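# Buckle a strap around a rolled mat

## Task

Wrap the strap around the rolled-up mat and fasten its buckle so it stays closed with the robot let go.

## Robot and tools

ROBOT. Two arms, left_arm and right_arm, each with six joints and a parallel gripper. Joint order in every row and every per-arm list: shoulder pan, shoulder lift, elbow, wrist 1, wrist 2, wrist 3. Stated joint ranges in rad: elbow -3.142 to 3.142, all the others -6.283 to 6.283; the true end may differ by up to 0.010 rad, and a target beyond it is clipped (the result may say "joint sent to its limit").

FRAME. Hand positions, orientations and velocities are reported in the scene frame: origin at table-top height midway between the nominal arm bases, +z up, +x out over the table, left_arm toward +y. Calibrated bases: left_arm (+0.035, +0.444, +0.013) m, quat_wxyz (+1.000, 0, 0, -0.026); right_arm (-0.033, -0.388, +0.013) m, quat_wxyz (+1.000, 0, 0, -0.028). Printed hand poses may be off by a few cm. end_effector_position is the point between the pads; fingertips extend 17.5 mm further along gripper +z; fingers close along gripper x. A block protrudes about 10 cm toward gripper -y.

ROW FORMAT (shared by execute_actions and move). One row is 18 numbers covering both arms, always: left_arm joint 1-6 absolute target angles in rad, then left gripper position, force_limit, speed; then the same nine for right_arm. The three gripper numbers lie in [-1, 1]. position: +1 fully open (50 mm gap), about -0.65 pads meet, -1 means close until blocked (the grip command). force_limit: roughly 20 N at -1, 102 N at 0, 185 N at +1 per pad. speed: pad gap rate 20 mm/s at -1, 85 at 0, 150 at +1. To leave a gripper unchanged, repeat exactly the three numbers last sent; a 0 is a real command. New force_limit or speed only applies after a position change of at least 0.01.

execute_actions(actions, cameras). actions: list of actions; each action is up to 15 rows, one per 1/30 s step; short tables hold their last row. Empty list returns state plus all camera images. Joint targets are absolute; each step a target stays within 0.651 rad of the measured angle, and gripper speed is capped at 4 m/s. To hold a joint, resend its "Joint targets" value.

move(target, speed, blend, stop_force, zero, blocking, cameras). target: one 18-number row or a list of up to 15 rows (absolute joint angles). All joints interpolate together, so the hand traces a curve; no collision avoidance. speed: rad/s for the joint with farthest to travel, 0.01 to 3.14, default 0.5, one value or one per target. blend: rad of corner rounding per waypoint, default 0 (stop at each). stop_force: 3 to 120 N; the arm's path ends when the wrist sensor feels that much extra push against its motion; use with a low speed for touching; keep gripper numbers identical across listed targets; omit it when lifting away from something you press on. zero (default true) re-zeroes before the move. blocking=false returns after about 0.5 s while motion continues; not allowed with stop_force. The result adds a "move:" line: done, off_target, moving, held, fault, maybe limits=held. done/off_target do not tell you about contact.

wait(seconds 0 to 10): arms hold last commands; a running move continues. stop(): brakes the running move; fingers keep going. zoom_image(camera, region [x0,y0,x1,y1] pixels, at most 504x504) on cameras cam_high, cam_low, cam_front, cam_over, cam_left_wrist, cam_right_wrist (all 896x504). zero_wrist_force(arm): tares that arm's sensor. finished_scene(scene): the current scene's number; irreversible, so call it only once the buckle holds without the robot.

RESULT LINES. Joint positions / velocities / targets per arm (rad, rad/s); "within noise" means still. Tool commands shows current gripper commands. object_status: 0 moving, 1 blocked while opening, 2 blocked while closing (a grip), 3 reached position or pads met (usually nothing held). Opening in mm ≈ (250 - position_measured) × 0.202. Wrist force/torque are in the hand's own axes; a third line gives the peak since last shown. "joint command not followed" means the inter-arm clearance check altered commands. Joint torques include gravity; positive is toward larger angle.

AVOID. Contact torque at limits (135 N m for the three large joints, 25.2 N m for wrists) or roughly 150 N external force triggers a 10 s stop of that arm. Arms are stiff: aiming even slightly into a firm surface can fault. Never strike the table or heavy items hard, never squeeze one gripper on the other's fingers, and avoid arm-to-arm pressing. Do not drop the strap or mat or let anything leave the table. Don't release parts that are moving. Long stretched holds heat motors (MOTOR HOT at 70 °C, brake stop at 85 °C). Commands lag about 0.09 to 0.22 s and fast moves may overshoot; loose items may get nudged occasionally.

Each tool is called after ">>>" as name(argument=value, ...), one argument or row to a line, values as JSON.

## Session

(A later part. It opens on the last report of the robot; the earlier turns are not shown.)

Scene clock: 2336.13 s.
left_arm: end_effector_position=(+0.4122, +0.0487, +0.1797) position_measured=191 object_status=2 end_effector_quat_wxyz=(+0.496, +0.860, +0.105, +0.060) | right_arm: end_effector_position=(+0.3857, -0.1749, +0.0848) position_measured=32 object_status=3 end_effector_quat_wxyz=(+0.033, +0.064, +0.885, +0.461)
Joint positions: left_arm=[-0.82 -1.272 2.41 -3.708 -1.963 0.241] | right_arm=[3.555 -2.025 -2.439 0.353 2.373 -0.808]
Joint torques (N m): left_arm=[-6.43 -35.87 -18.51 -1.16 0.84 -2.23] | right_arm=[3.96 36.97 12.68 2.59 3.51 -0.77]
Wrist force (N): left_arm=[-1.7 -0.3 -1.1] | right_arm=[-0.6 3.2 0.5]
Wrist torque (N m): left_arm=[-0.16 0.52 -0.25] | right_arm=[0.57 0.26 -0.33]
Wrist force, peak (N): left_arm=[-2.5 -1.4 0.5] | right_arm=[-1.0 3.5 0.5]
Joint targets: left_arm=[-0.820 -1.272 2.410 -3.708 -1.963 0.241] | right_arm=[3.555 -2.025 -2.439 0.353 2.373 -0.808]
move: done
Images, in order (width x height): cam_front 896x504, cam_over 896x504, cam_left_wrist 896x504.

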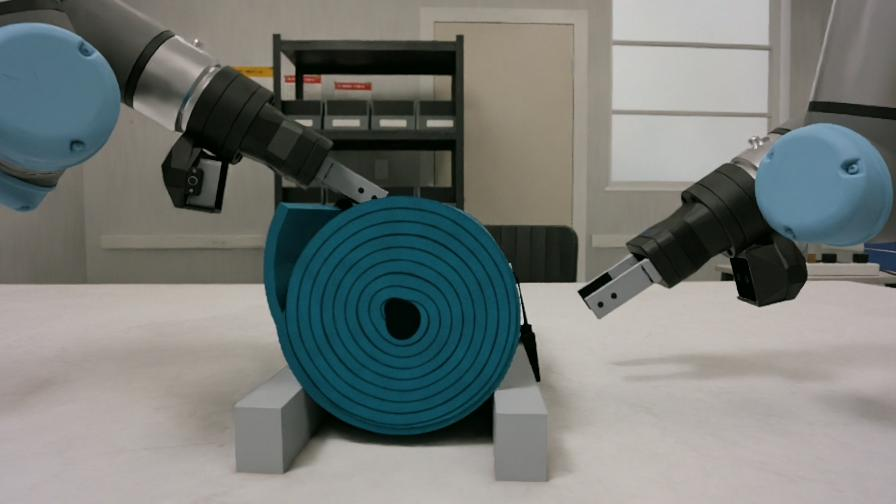

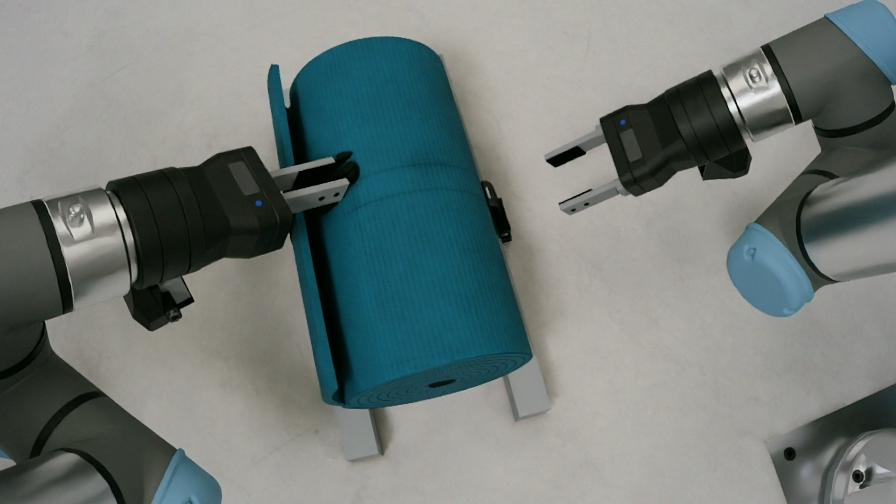

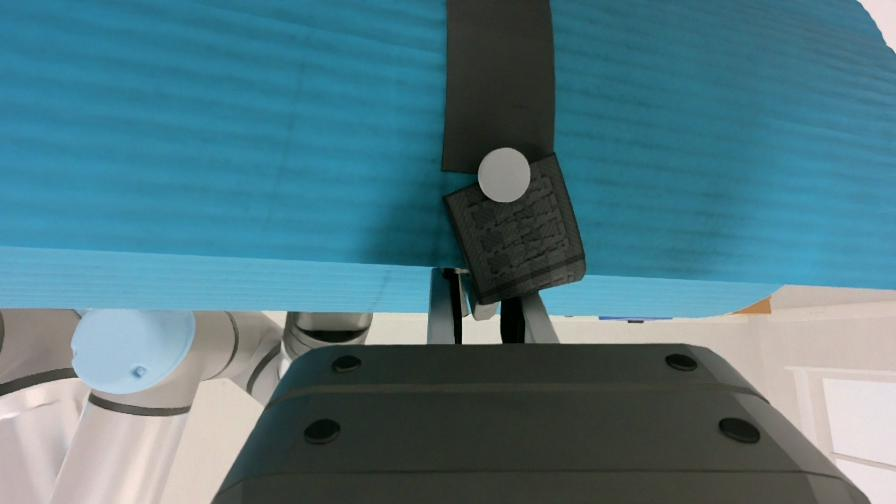

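>>> move(
  target=[
    [-0.8197,-1.2723,2.4101,-3.7078,-1.9629,0.2410,0.8,-0.8,-1,3.5554,-2.0252,-2.4390,0.3534,2.3727,-0.8084,0.8,0.0,-1],
    [-0.6307,-1.3216,2.2859,-3.3185,-2.3580,0.6184,0.8,-0.8,-1,3.5554,-2.0252,-2.4390,0.3534,2.3727,-0.8084,0.8,0.0,-1],
  ],
  speed=0.1,
  cameras=["cam_left_wrist","cam_over","cam_front"],
)

>>> zoom_image(
  camera="cam_over",
  region=[220, 80, 420, 260],
)

>>> zoom_image(
  camera="cam_left_wrist",
  region=[340, 60, 640, 360],
)

>>> zoom_image(
  camera="cam_front",
  region=[240, 120, 440, 260],
)

Scene clock: 2348.20 s.
left_arm: end_effector_position=(+0.4134, +0.0715, +0.2057) position_measured=32 object_status=3 end_effector_quat_wxyz=(+0.500, +0.865, -0.030, -0.017) end_effector_velocity=(+0.000, +0.000, -0.001) end_effector_angular_velocity=(+0.000, +0.002, +0.004) | right_arm: end_effector_position=(+0.3857, -0.1749, +0.0848) position_measured=32 object_status=3 end_effector_quat_wxyz=(+0.033, +0.064, +0.885, +0.461)
Joint positions: left_arm=[-0.631 -1.322 2.286 -3.318 -2.358 0.619] | right_arm=[3.555 -2.025 -2.439 0.353 2.373 -0.808]
Joint velocities: left_arm=[-0.002 0.001 0.002 -0.006 0.003 -0.006] | right_arm=[within noise]
Joint torques (N m): left_arm=[-7.79 -28.35 -9.8 -5.89 0.79 -2.47] | right_arm=[3.41 36.76 12.13 2.41 3.47 -0.89]
Wrist force (N): left_arm=[-2.1 -1.6 0.4] | right_arm=[-0.8 3.3 0.4]
Wrist torque (N m): left_arm=[-0.20 0.49 -0.22] | right_arm=[0.57 0.29 -0.33]
Wrist force, peak (N): left_arm=[-2.3 -1.7 0.4] | right_arm=[-0.9 3.6 0.5]
Joint targets: left_arm=[-0.631 -1.322 2.286 -3.318 -2.358 0.618] | right_arm=[3.555 -2.025 -2.439 0.353 2.373 -0.808]
move: done
Images, in order (width x height): cam_front 896x504, cam_over 896x504, cam_left_wrist 896x504.

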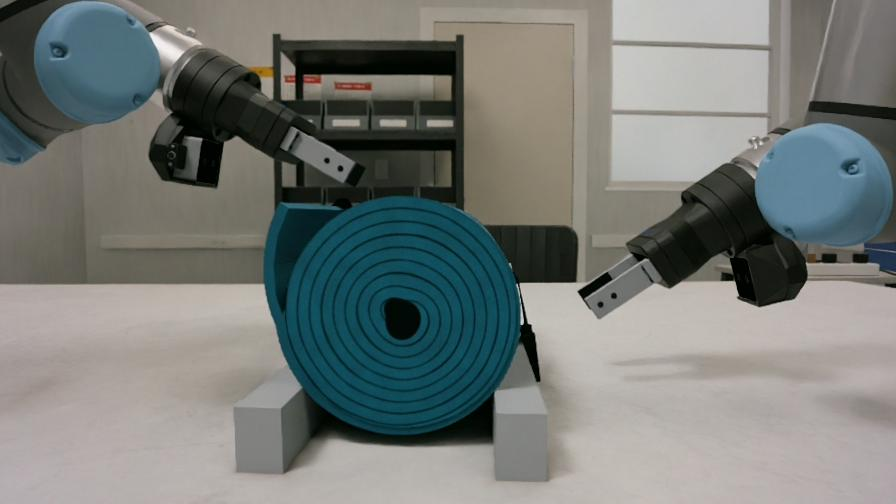

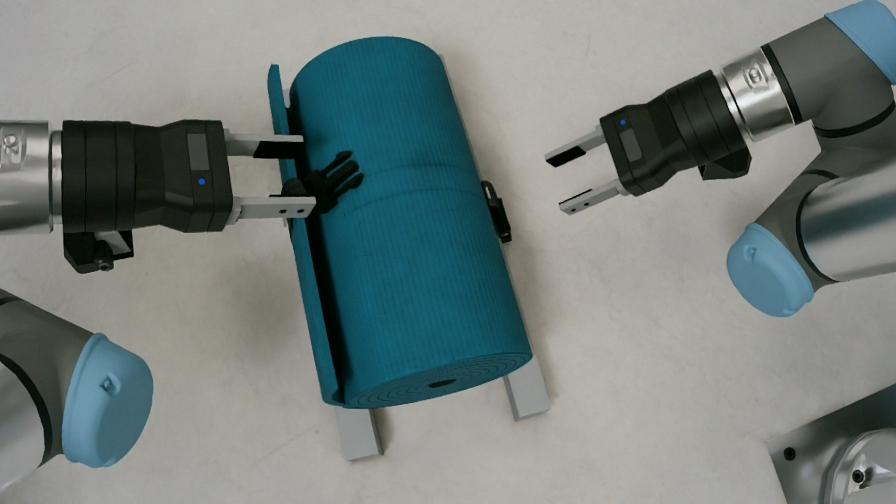

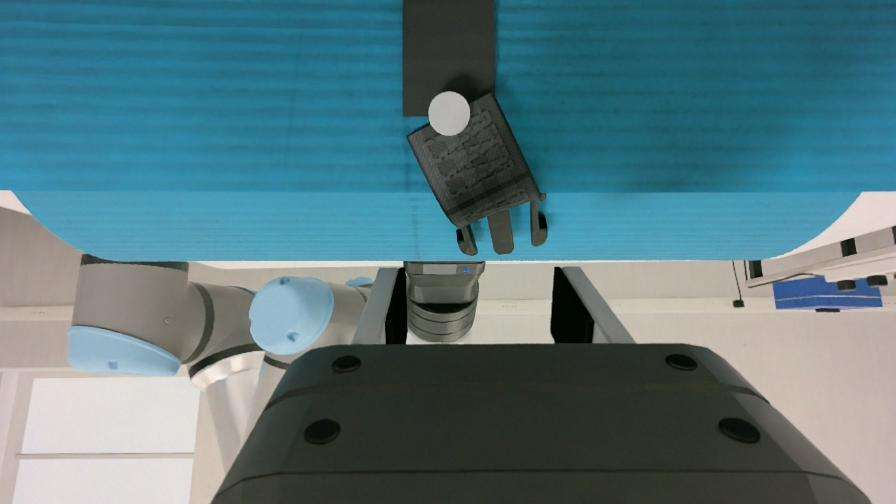

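Scaled by 2.520.

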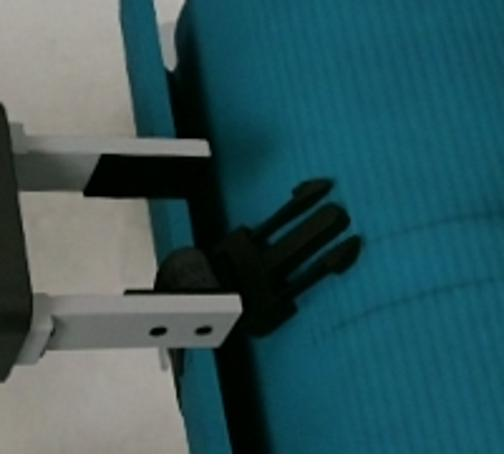

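Scaled by 1.680.

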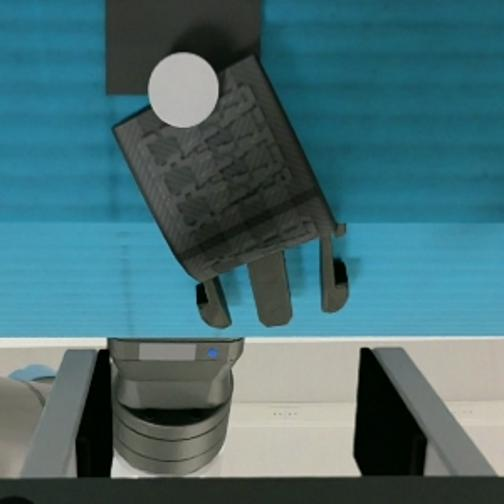

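Scaled by 2.520.

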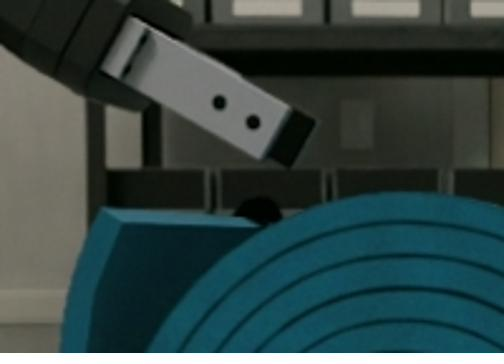

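>>> move(
  target=[
    [-0.7792,-1.5614,2.1055,-2.5648,-1.9992,0.7102,0.8,-0.8,-1,3.5554,-2.0252,-2.4390,0.3534,2.3727,-0.8084,0.8,0.0,-1],
  ],
  speed=0.3,
  cameras=["cam_left_wrist","cam_over","cam_high"],
)

>>> zoom_image(
  camera="cam_left_wrist",
  region=[340, 160, 640, 360],
)

>>> zoom_image(
  camera="cam_over",
  region=[220, 80, 420, 260],
)

Scene clock: 2365.50 s.
left_arm: end_effector_position=(+0.4127, +0.0680, +0.2284) position_measured=32 object_status=3 end_effector_quat_wxyz=(+0.301, +0.953, -0.033, -0.010) | right_arm: end_effector_position=(+0.3857, -0.1749, +0.0848) position_measured=32 object_status=3 end_effector_quat_wxyz=(+0.033, +0.064, +0.885, +0.461)
Joint positions: left_arm=[-0.779 -1.561 2.105 -2.565 -1.999 0.71] | right_arm=[3.555 -2.025 -2.439 0.353 2.373 -0.808]
Joint torques (N m): left_arm=[9.4 -17.53 -16.13 -4.55 -1.8 -2.51] | right_arm=[3.23 36.41 11.35 2.38 3.47 -0.88]
Wrist force (N): left_arm=[-1.9 -0.6 -0.1] | right_arm=[-0.8 3.3 0.5]
Wrist torque (N m): left_arm=[-0.05 0.36 -0.20] | right_arm=[0.58 0.30 -0.33]
Wrist force, peak (N): left_arm=[-2.3 -2.8 0.4] | right_arm=[-1.0 3.6 0.5]
Joint targets: left_arm=[-0.779 -1.561 2.105 -2.565 -1.999 0.710] | right_arm=[3.555 -2.025 -2.439 0.353 2.373 -0.808]
move: done
Images, in order (width x height): cam_high 896x504, cam_over 896x504, cam_left_wrist 896x504.

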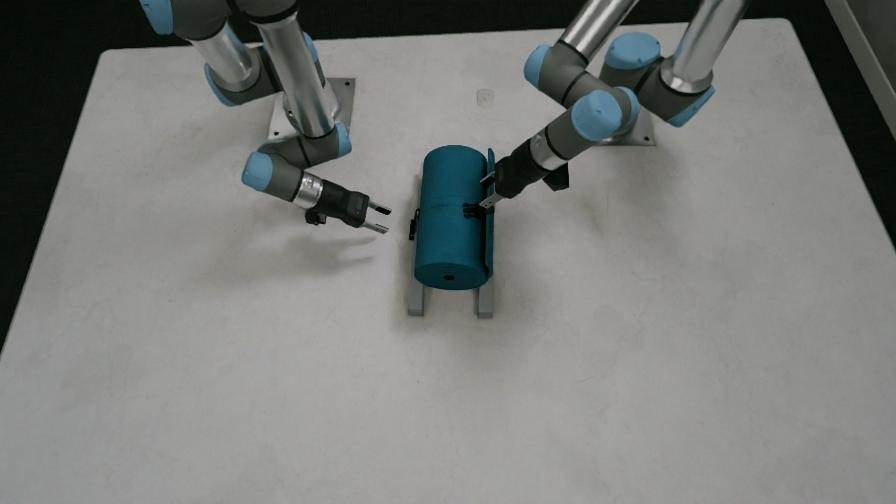

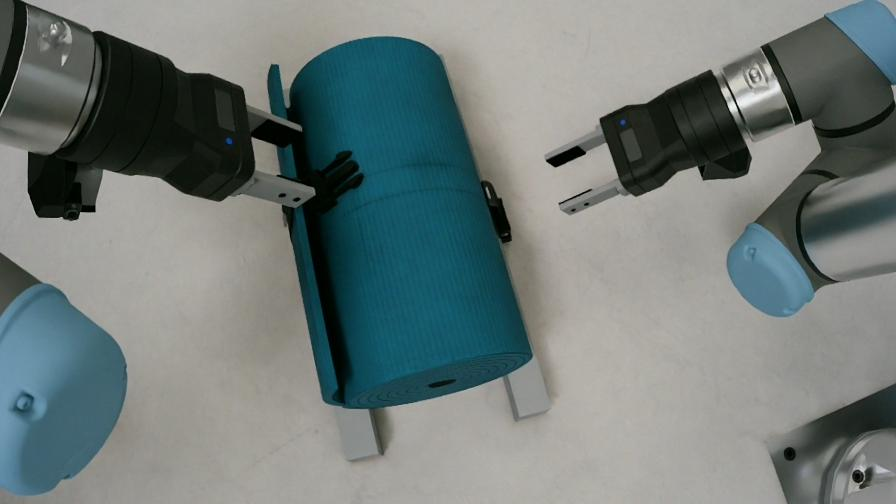

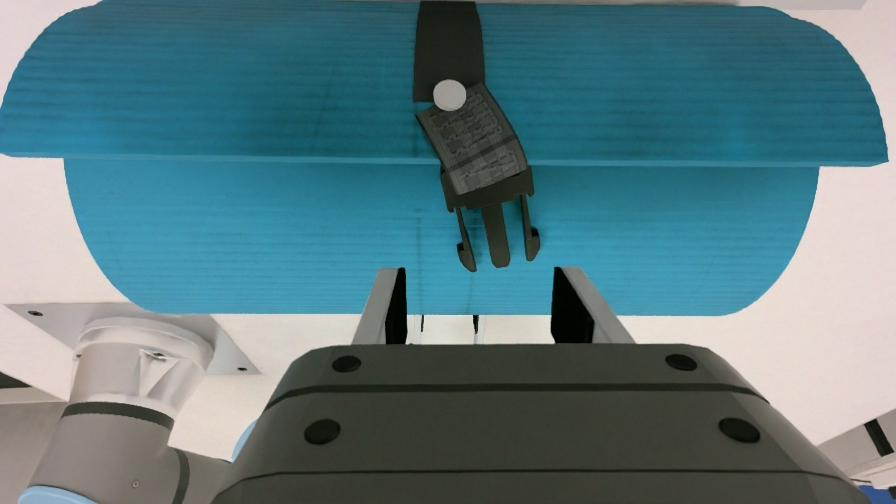

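Scaled by 1.680.

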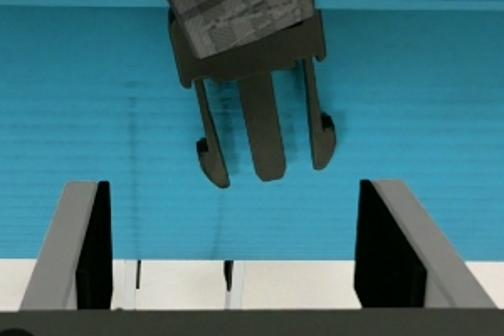

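Scaled by 2.520.

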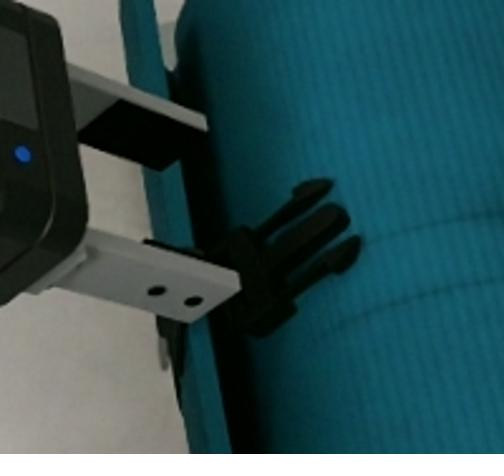

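>>> move(
  target=[
    [-0.6933,-1.4683,2.3270,-3.1346,-2.1368,0.5622,0.8,-0.8,-1,3.5554,-2.0252,-2.4390,0.3534,2.3727,-0.8084,0.8,0.0,-1],
    [-0.7540,-1.3524,2.3069,-3.2580,-2.0969,0.5089,0.8,-0.8,-1,3.5554,-2.0252,-2.4390,0.3534,2.3727,-0.8084,0.8,0.0,-1],
  ],
  speed=[0.2,0.06],
  stop_force=6,
  cameras=["cam_left_wrist","cam_over","cam_front"],
)

>>> zoom_image(
  camera="cam_left_wrist",
  region=[340, 160, 640, 360],
)

>>> zoom_image(
  camera="cam_over",
  region=[220, 80, 420, 260],
)

Scene clock: 2393.07 s.
left_arm: end_effector_position=(+0.4134, +0.0541, +0.1701) position_measured=32 object_status=3 end_effector_quat_wxyz=(+0.422, +0.906, +0.023, +0.011) | right_arm: end_effector_position=(+0.3857, -0.1749, +0.0848) position_measured=32 object_status=3 end_effector_quat_wxyz=(+0.033, +0.064, +0.885, +0.461)
Joint positions: left_arm=[-0.754 -1.352 2.307 -3.258 -2.097 0.509] | right_arm=[3.555 -2.025 -2.439 0.353 2.373 -0.808]
Joint torques (N m): left_arm=[2.35 -30.96 -18.88 -0.82 -0.74 0.13] | right_arm=[2.36 35.88 10.33 2.36 3.41 -0.89]
Wrist force (N): left_arm=[-2.4 -0.7 -6.8] | right_arm=[-1.0 3.4 0.6]
Wrist torque (N m): left_arm=[-0.06 0.26 -0.08] | right_arm=[0.59 0.32 -0.33]
Wrist force, peak (N): left_arm=[-2.7 7.2 -5.1] | right_arm=[-0.9 3.5 0.6]
Joint targets: left_arm=[-0.754 -1.352 2.307 -3.258 -2.097 0.509] | right_arm=[3.555 -2.025 -2.439 0.353 2.373 -0.808]
move: contact (left_arm)
Images, in order (width x height): cam_front 896x504, cam_over 896x504, cam_left_wrist 896x504.

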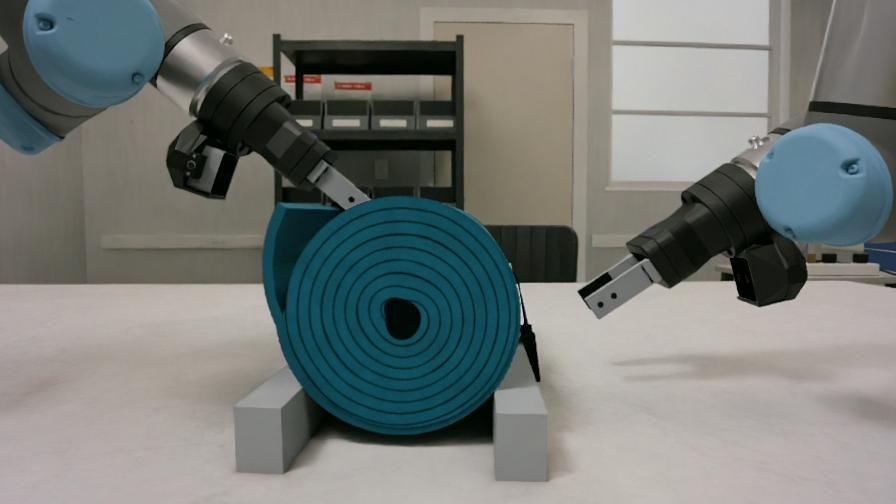

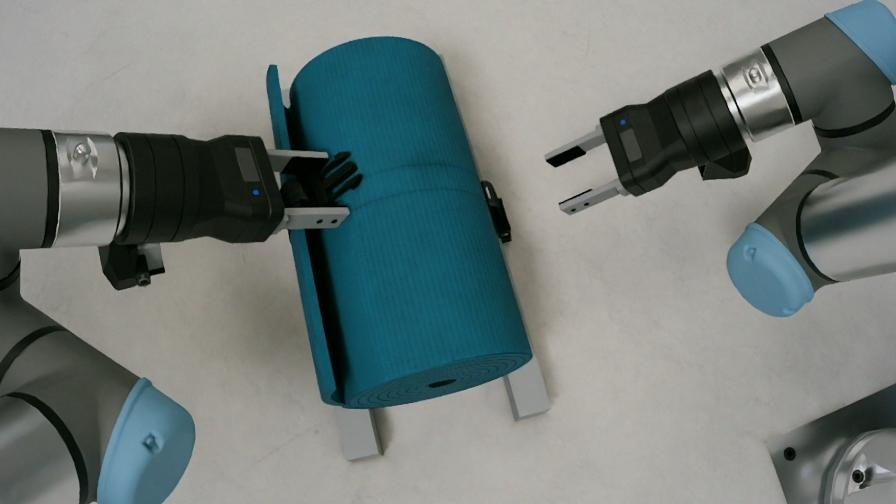

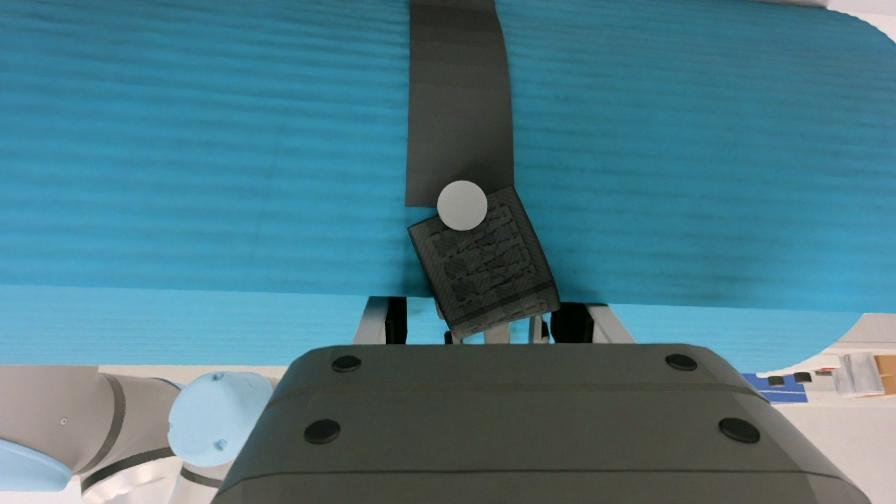

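Scaled by 1.680.

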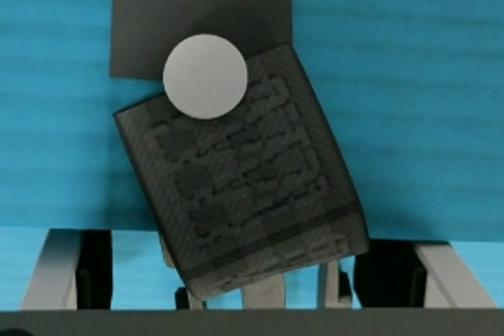

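Scaled by 2.520.

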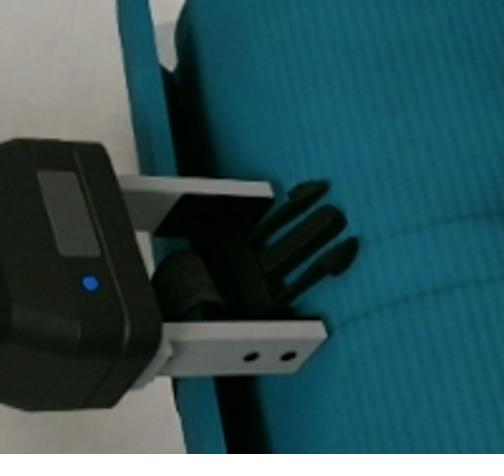

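>>> move(
  target=[
    [-0.7540,-1.3524,2.3069,-3.2580,-2.0969,0.5089,-1,-0.8,-1,3.5554,-2.0252,-2.4390,0.3534,2.3727,-0.8084,0.8,0.0,-1],
  ],
  speed=0.1,
  cameras=["cam_left_wrist","cam_over"],
)

>>> zoom_image(
  camera="cam_left_wrist",
  region=[340, 160, 640, 360],
)

>>> zoom_image(
  camera="cam_over",
  region=[220, 80, 420, 260],
)

Scene clock: 2398.07 s.
left_arm: end_effector_position=(+0.4134, +0.0542, +0.1702) position_measured=83 object_status=2 end_effector_quat_wxyz=(+0.422, +0.906, +0.023, +0.011) | right_arm: end_effector_position=(+0.3857, -0.1749, +0.0848) position_measured=32 object_status=3 end_effector_quat_wxyz=(+0.033, +0.064, +0.885, +0.461)
Joint positions: left_arm=[-0.754 -1.352 2.307 -3.258 -2.097 0.509] | right_arm=[3.555 -2.025 -2.439 0.353 2.373 -0.808]
Joint torques (N m): left_arm=[9.46 -33.03 -9.94 -3.62 -0.67 2.26] | right_arm=[2.67 36.41 9.98 2.44 3.37 -0.85]
Wrist force (N): left_arm=[-2.4 -1.1 -0.6] | right_arm=[-0.8 3.2 0.5]
Wrist torque (N m): left_arm=[-0.16 0.41 -0.13] | right_arm=[0.57 0.29 -0.33]
Wrist force, peak (N): left_arm=[-5.1 -0.8 -5.8] | right_arm=[-1.0 3.4 0.6]
Joint targets: left_arm=[-0.754 -1.352 2.307 -3.258 -2.097 0.509] | right_arm=[3.555 -2.025 -2.439 0.353 2.373 -0.808]
move: done
Images, in order (width x height): cam_over 896x504, cam_left_wrist 896x504.

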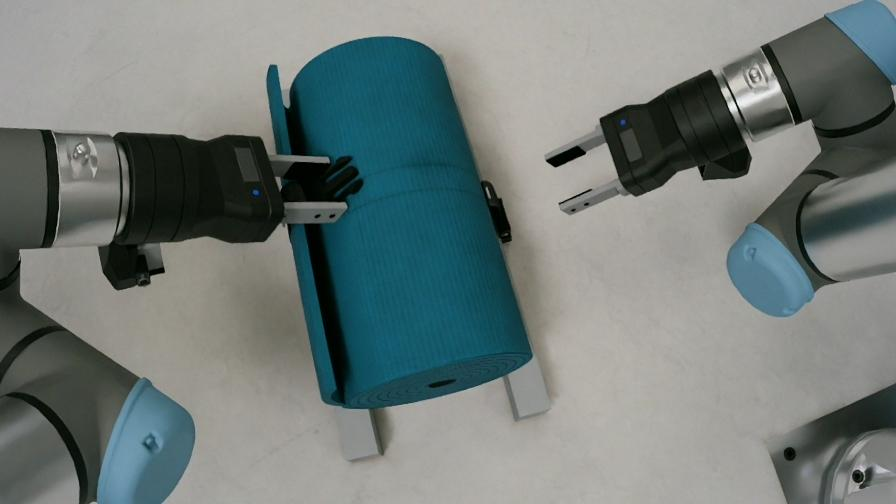

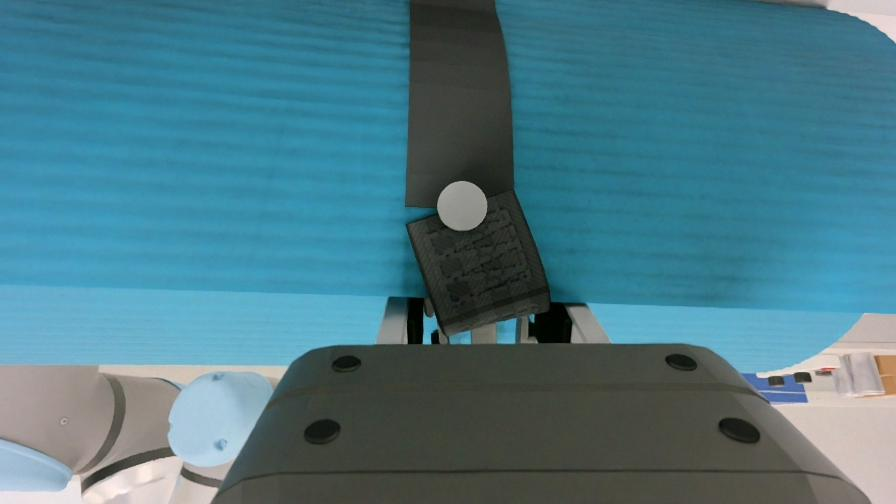

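Scaled by 1.680.

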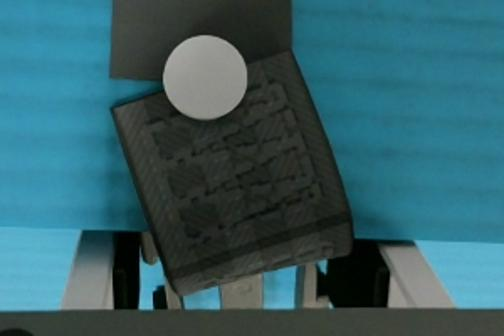

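Scaled by 2.520.

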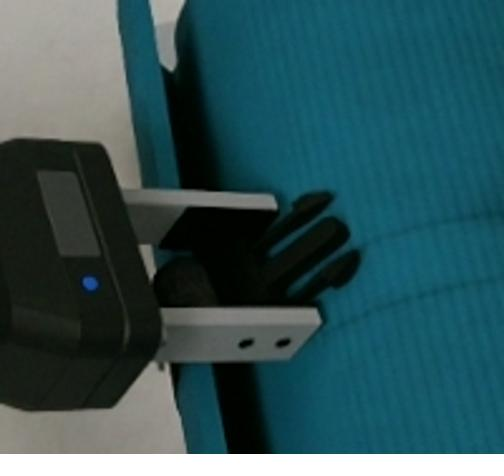

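>>> move(
  target=[
    [-0.6698,-1.3962,2.2622,-3.1508,-2.2800,0.6445,-1,-0.8,-1,3.5554,-2.0252,-2.4390,0.3534,2.3727,-0.8084,0.8,0.0,-1],
    [-0.6542,-1.1612,2.2662,-3.7086,-2.4106,0.4179,-1,-0.8,-1,3.5554,-2.0252,-2.4390,0.3534,2.3727,-0.8084,0.8,0.0,-1],
  ],
  speed=0.12,
  blend=0.05,
  stop_force=25,
  cameras=["cam_left_wrist","cam_over","cam_front"],
)

>>> zoom_image(
  camera="cam_front",
  region=[280, 120, 480, 260],
)

>>> zoom_image(
  camera="cam_over",
  region=[240, 80, 440, 260],
)

Scene clock: 2416.50 s.
left_arm: end_effector_position=(+0.4113, +0.0446, +0.2116) position_measured=83 object_status=2 end_effector_quat_wxyz=(+0.573, +0.819, -0.020, -0.014) | right_arm: end_effector_position=(+0.3857, -0.1749, +0.0848) position_measured=32 object_status=3 end_effector_quat_wxyz=(+0.033, +0.064, +0.885, +0.461)
Joint positions: left_arm=[-0.654 -1.161 2.266 -3.709 -2.411 0.418] | right_arm=[3.555 -2.025 -2.439 0.353 2.373 -0.808]
Joint torques (N m): left_arm=[2.11 -41.68 -8.52 -0.51 0.74 2.28] | right_arm=[1.84 35.47 9.14 2.38 3.25 -0.92]
Wrist force (N): left_arm=[-2.1 -2.0 0.4] | right_arm=[-0.8 3.2 0.5]
Wrist torque (N m): left_arm=[-0.25 0.52 -0.17] | right_arm=[0.57 0.30 -0.33]
Wrist force, peak (N): left_arm=[-2.3 -2.2 0.7] | right_arm=[-0.9 3.5 0.5]
Joint targets: left_arm=[-0.654 -1.161 2.266 -3.709 -2.411 0.418] | right_arm=[3.555 -2.025 -2.439 0.353 2.373 -0.808]
move: done
Images, in order (width x height): cam_front 896x504, cam_over 896x504, cam_left_wrist 896x504.

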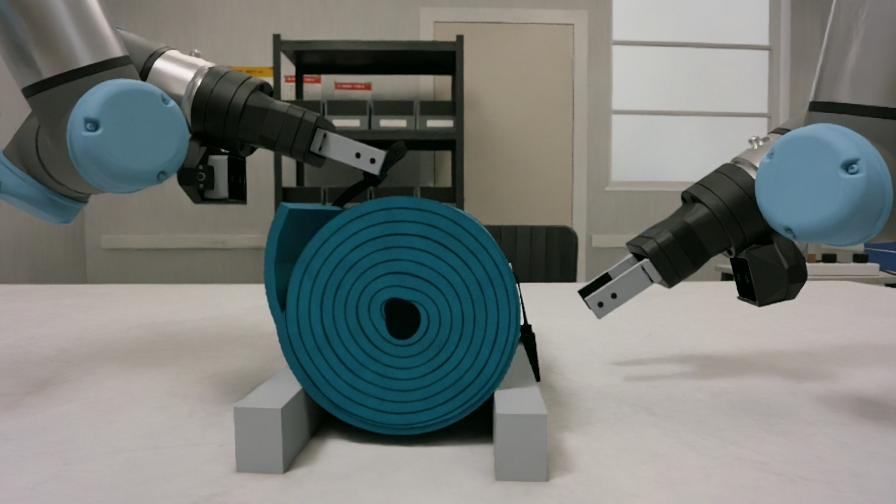

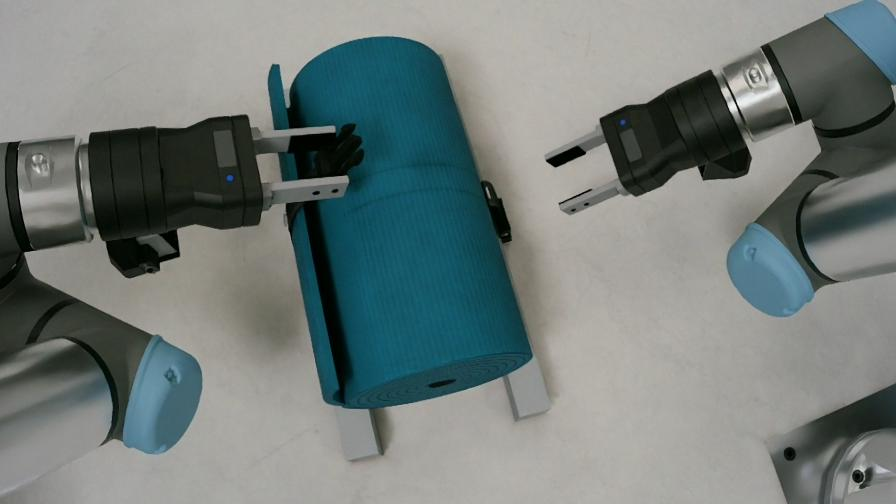

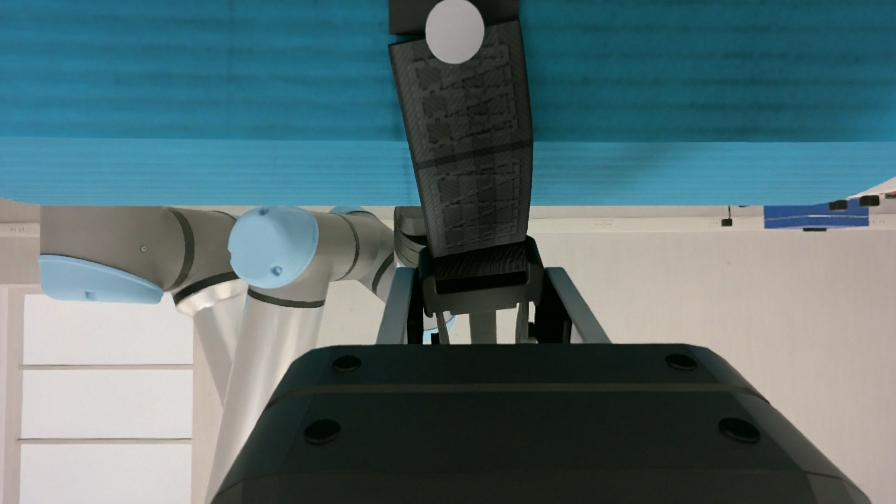

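Scaled by 2.520.

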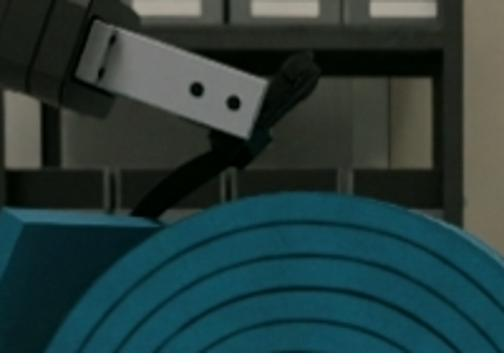

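Scaled by 2.520.

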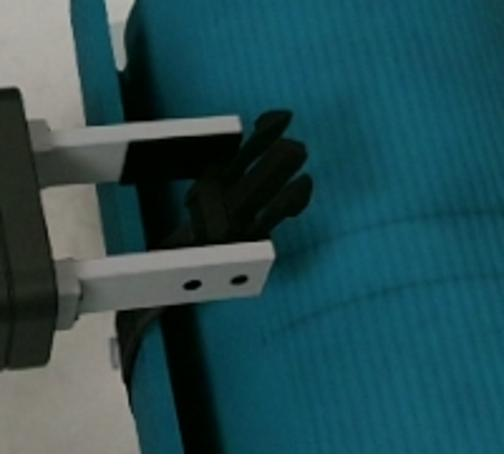

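>>> move(
  target=[
    [-0.7095,-1.1177,2.2270,-3.7423,-2.3628,0.3777,-1,-0.8,-1,3.5554,-2.0252,-2.4390,0.3534,2.3727,-0.8084,0.8,0.0,-1],
  ],
  speed=0.08,
  stop_force=25,
  cameras=["cam_left_wrist","cam_over","cam_front"],
)

>>> zoom_image(
  camera="cam_front",
  region=[280, 120, 480, 260],
)

Scene clock: 2429.47 s.
left_arm: end_effector_position=(+0.4113, +0.0146, +0.2046) position_measured=83 object_status=2 end_effector_quat_wxyz=(+0.573, +0.819, -0.020, -0.014) | right_arm: end_effector_position=(+0.3857, -0.1749, +0.0848) position_measured=32 object_status=3 end_effector_quat_wxyz=(+0.033, +0.064, +0.885, +0.461)
Joint positions: left_arm=[-0.71 -1.118 2.227 -3.742 -2.363 0.378] | right_arm=[3.555 -2.025 -2.439 0.353 2.373 -0.808]
Joint torques (N m): left_arm=[8.75 -45.14 -6.71 -0.68 -2.52 2.3] | right_arm=[0.84 35.81 8.69 2.45 3.38 -0.85]
Wrist force (N): left_arm=[-2.6 -3.6 -0.5] | right_arm=[-0.8 3.2 0.4]
Wrist torque (N m): left_arm=[-0.25 0.52 -0.19] | right_arm=[0.58 0.30 -0.33]
Wrist force, peak (N): left_arm=[-2.7 -3.7 -0.6] | right_arm=[-0.9 3.6 0.5]
Joint targets: left_arm=[-0.710 -1.118 2.227 -3.742 -2.363 0.378] | right_arm=[3.555 -2.025 -2.439 0.353 2.373 -0.808]
move: done
Images, in order (width x height): cam_front 896x504, cam_over 896x504, cam_left_wrist 896x504.

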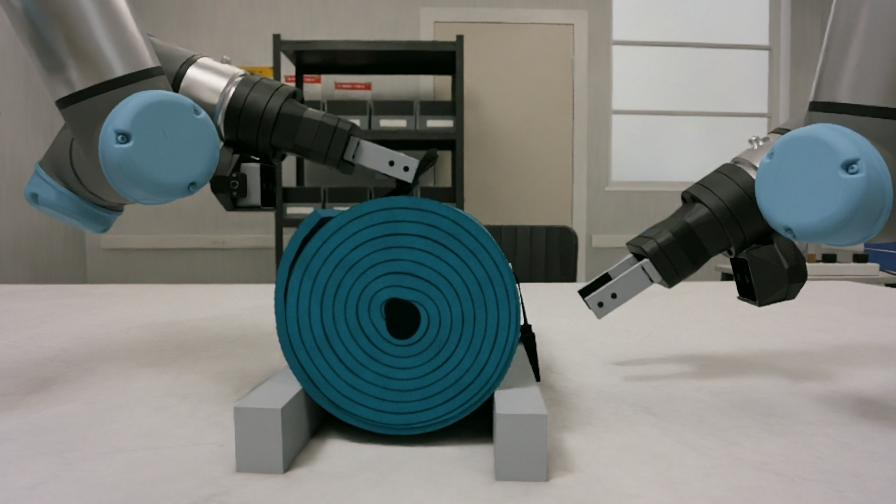

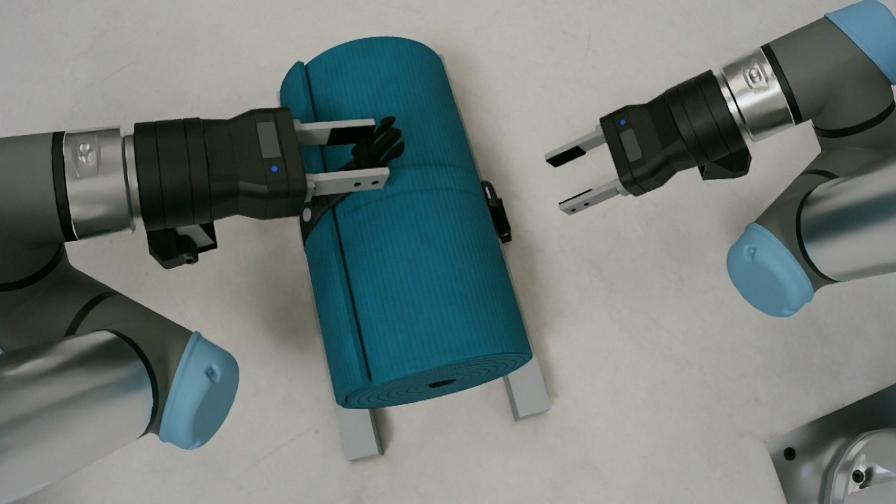

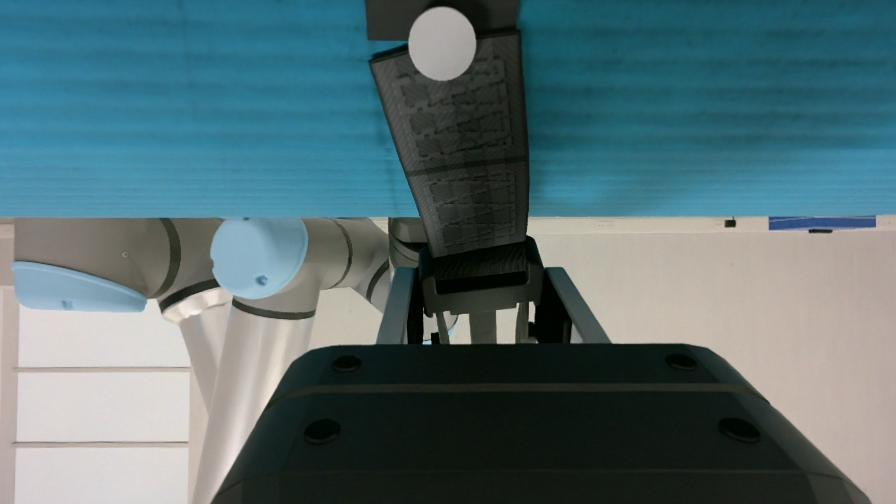

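Scaled by 2.520.

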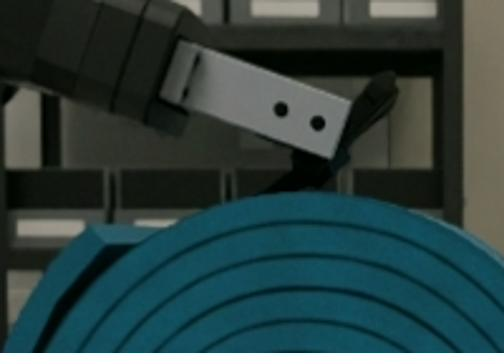

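>>> move(
  target=[
    [-0.7252,-1.0814,2.2160,-3.7753,-2.3491,0.3669,-1,-0.8,-1,3.5554,-2.0252,-2.4390,0.3534,2.3727,-0.8084,0.8,0.0,-1],
  ],
  speed=0.05,
  stop_force=25,
  cameras=["cam_left_wrist","cam_over","cam_front"],
)

>>> zoom_image(
  camera="cam_front",
  region=[300, 120, 500, 260],
)

Scene clock: 2451.30 s.
left_arm: end_effector_position=(+0.4113, +0.0056, +0.1937) position_measured=83 object_status=2 end_effector_quat_wxyz=(+0.573, +0.819, -0.020, -0.014) | right_arm: end_effector_position=(+0.3857, -0.1749, +0.0848) position_measured=32 object_status=3 end_effector_quat_wxyz=(+0.033, +0.064, +0.885, +0.461)
Joint positions: left_arm=[-0.725 -1.081 2.216 -3.775 -2.349 0.367] | right_arm=[3.555 -2.025 -2.439 0.353 2.373 -0.808]
Joint torques (N m): left_arm=[10.19 -37.82 -2.95 1.84 -0.82 2.32] | right_arm=[0.7 35.4 8.81 2.41 3.34 -0.92]
Wrist force (N): left_arm=[-4.9 8.7 -4.7] | right_arm=[-0.8 3.3 0.5]
Wrist torque (N m): left_arm=[-0.07 0.58 -0.08] | right_arm=[0.57 0.30 -0.33]
Wrist force, peak (N): left_arm=[-5.1 9.0 -5.2] | right_arm=[-0.9 3.5 0.4]
Joint targets: left_arm=[-0.725 -1.081 2.216 -3.775 -2.349 0.367] | right_arm=[3.555 -2.025 -2.439 0.353 2.373 -0.808]
move: done
Images, in order (width x height): cam_front 896x504, cam_over 896x504, cam_left_wrist 896x504.

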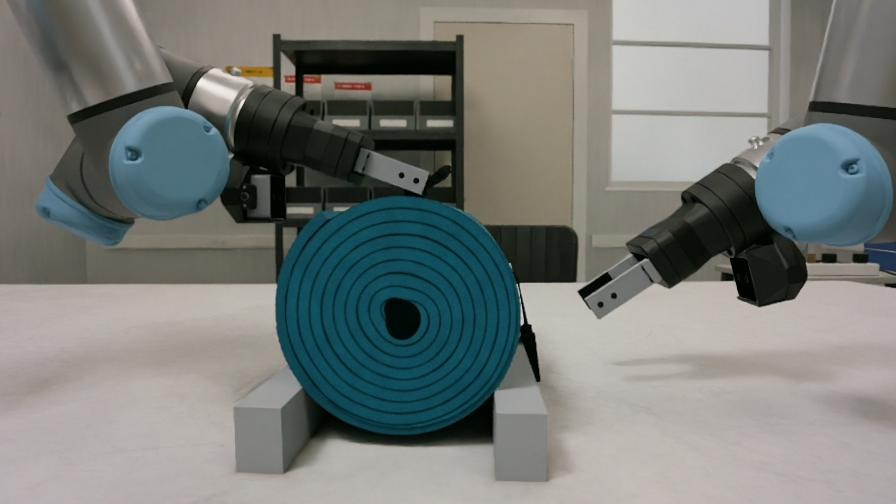

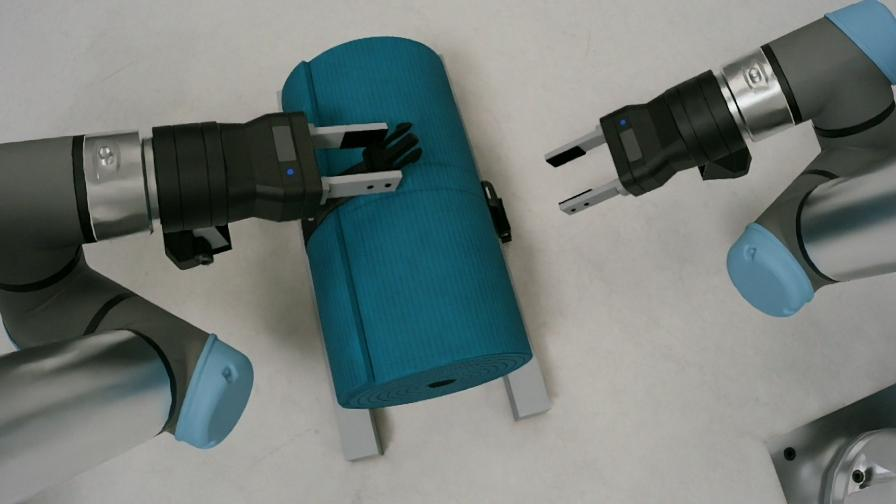

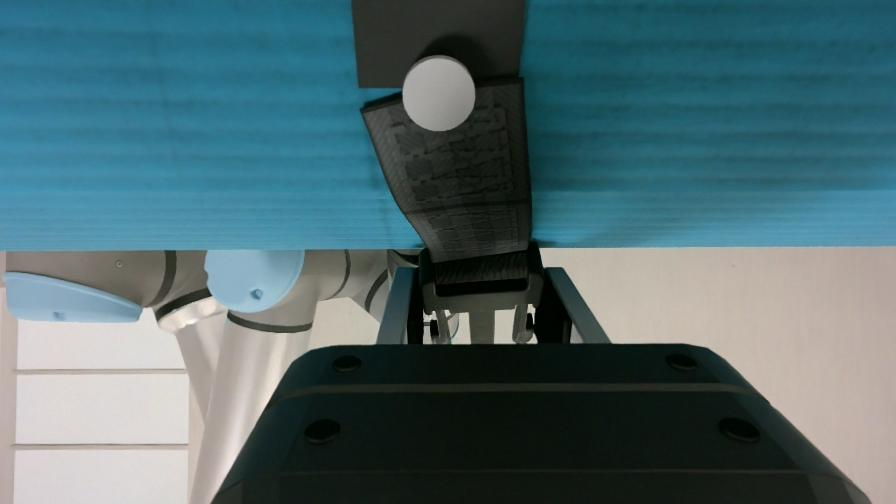

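Scaled by 2.520.

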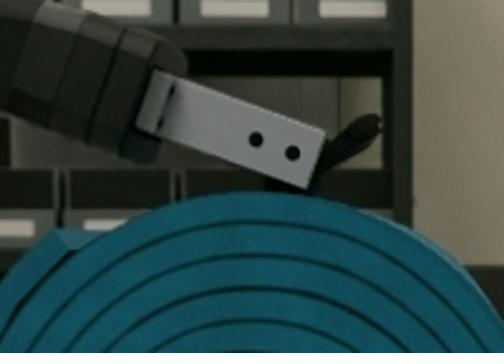

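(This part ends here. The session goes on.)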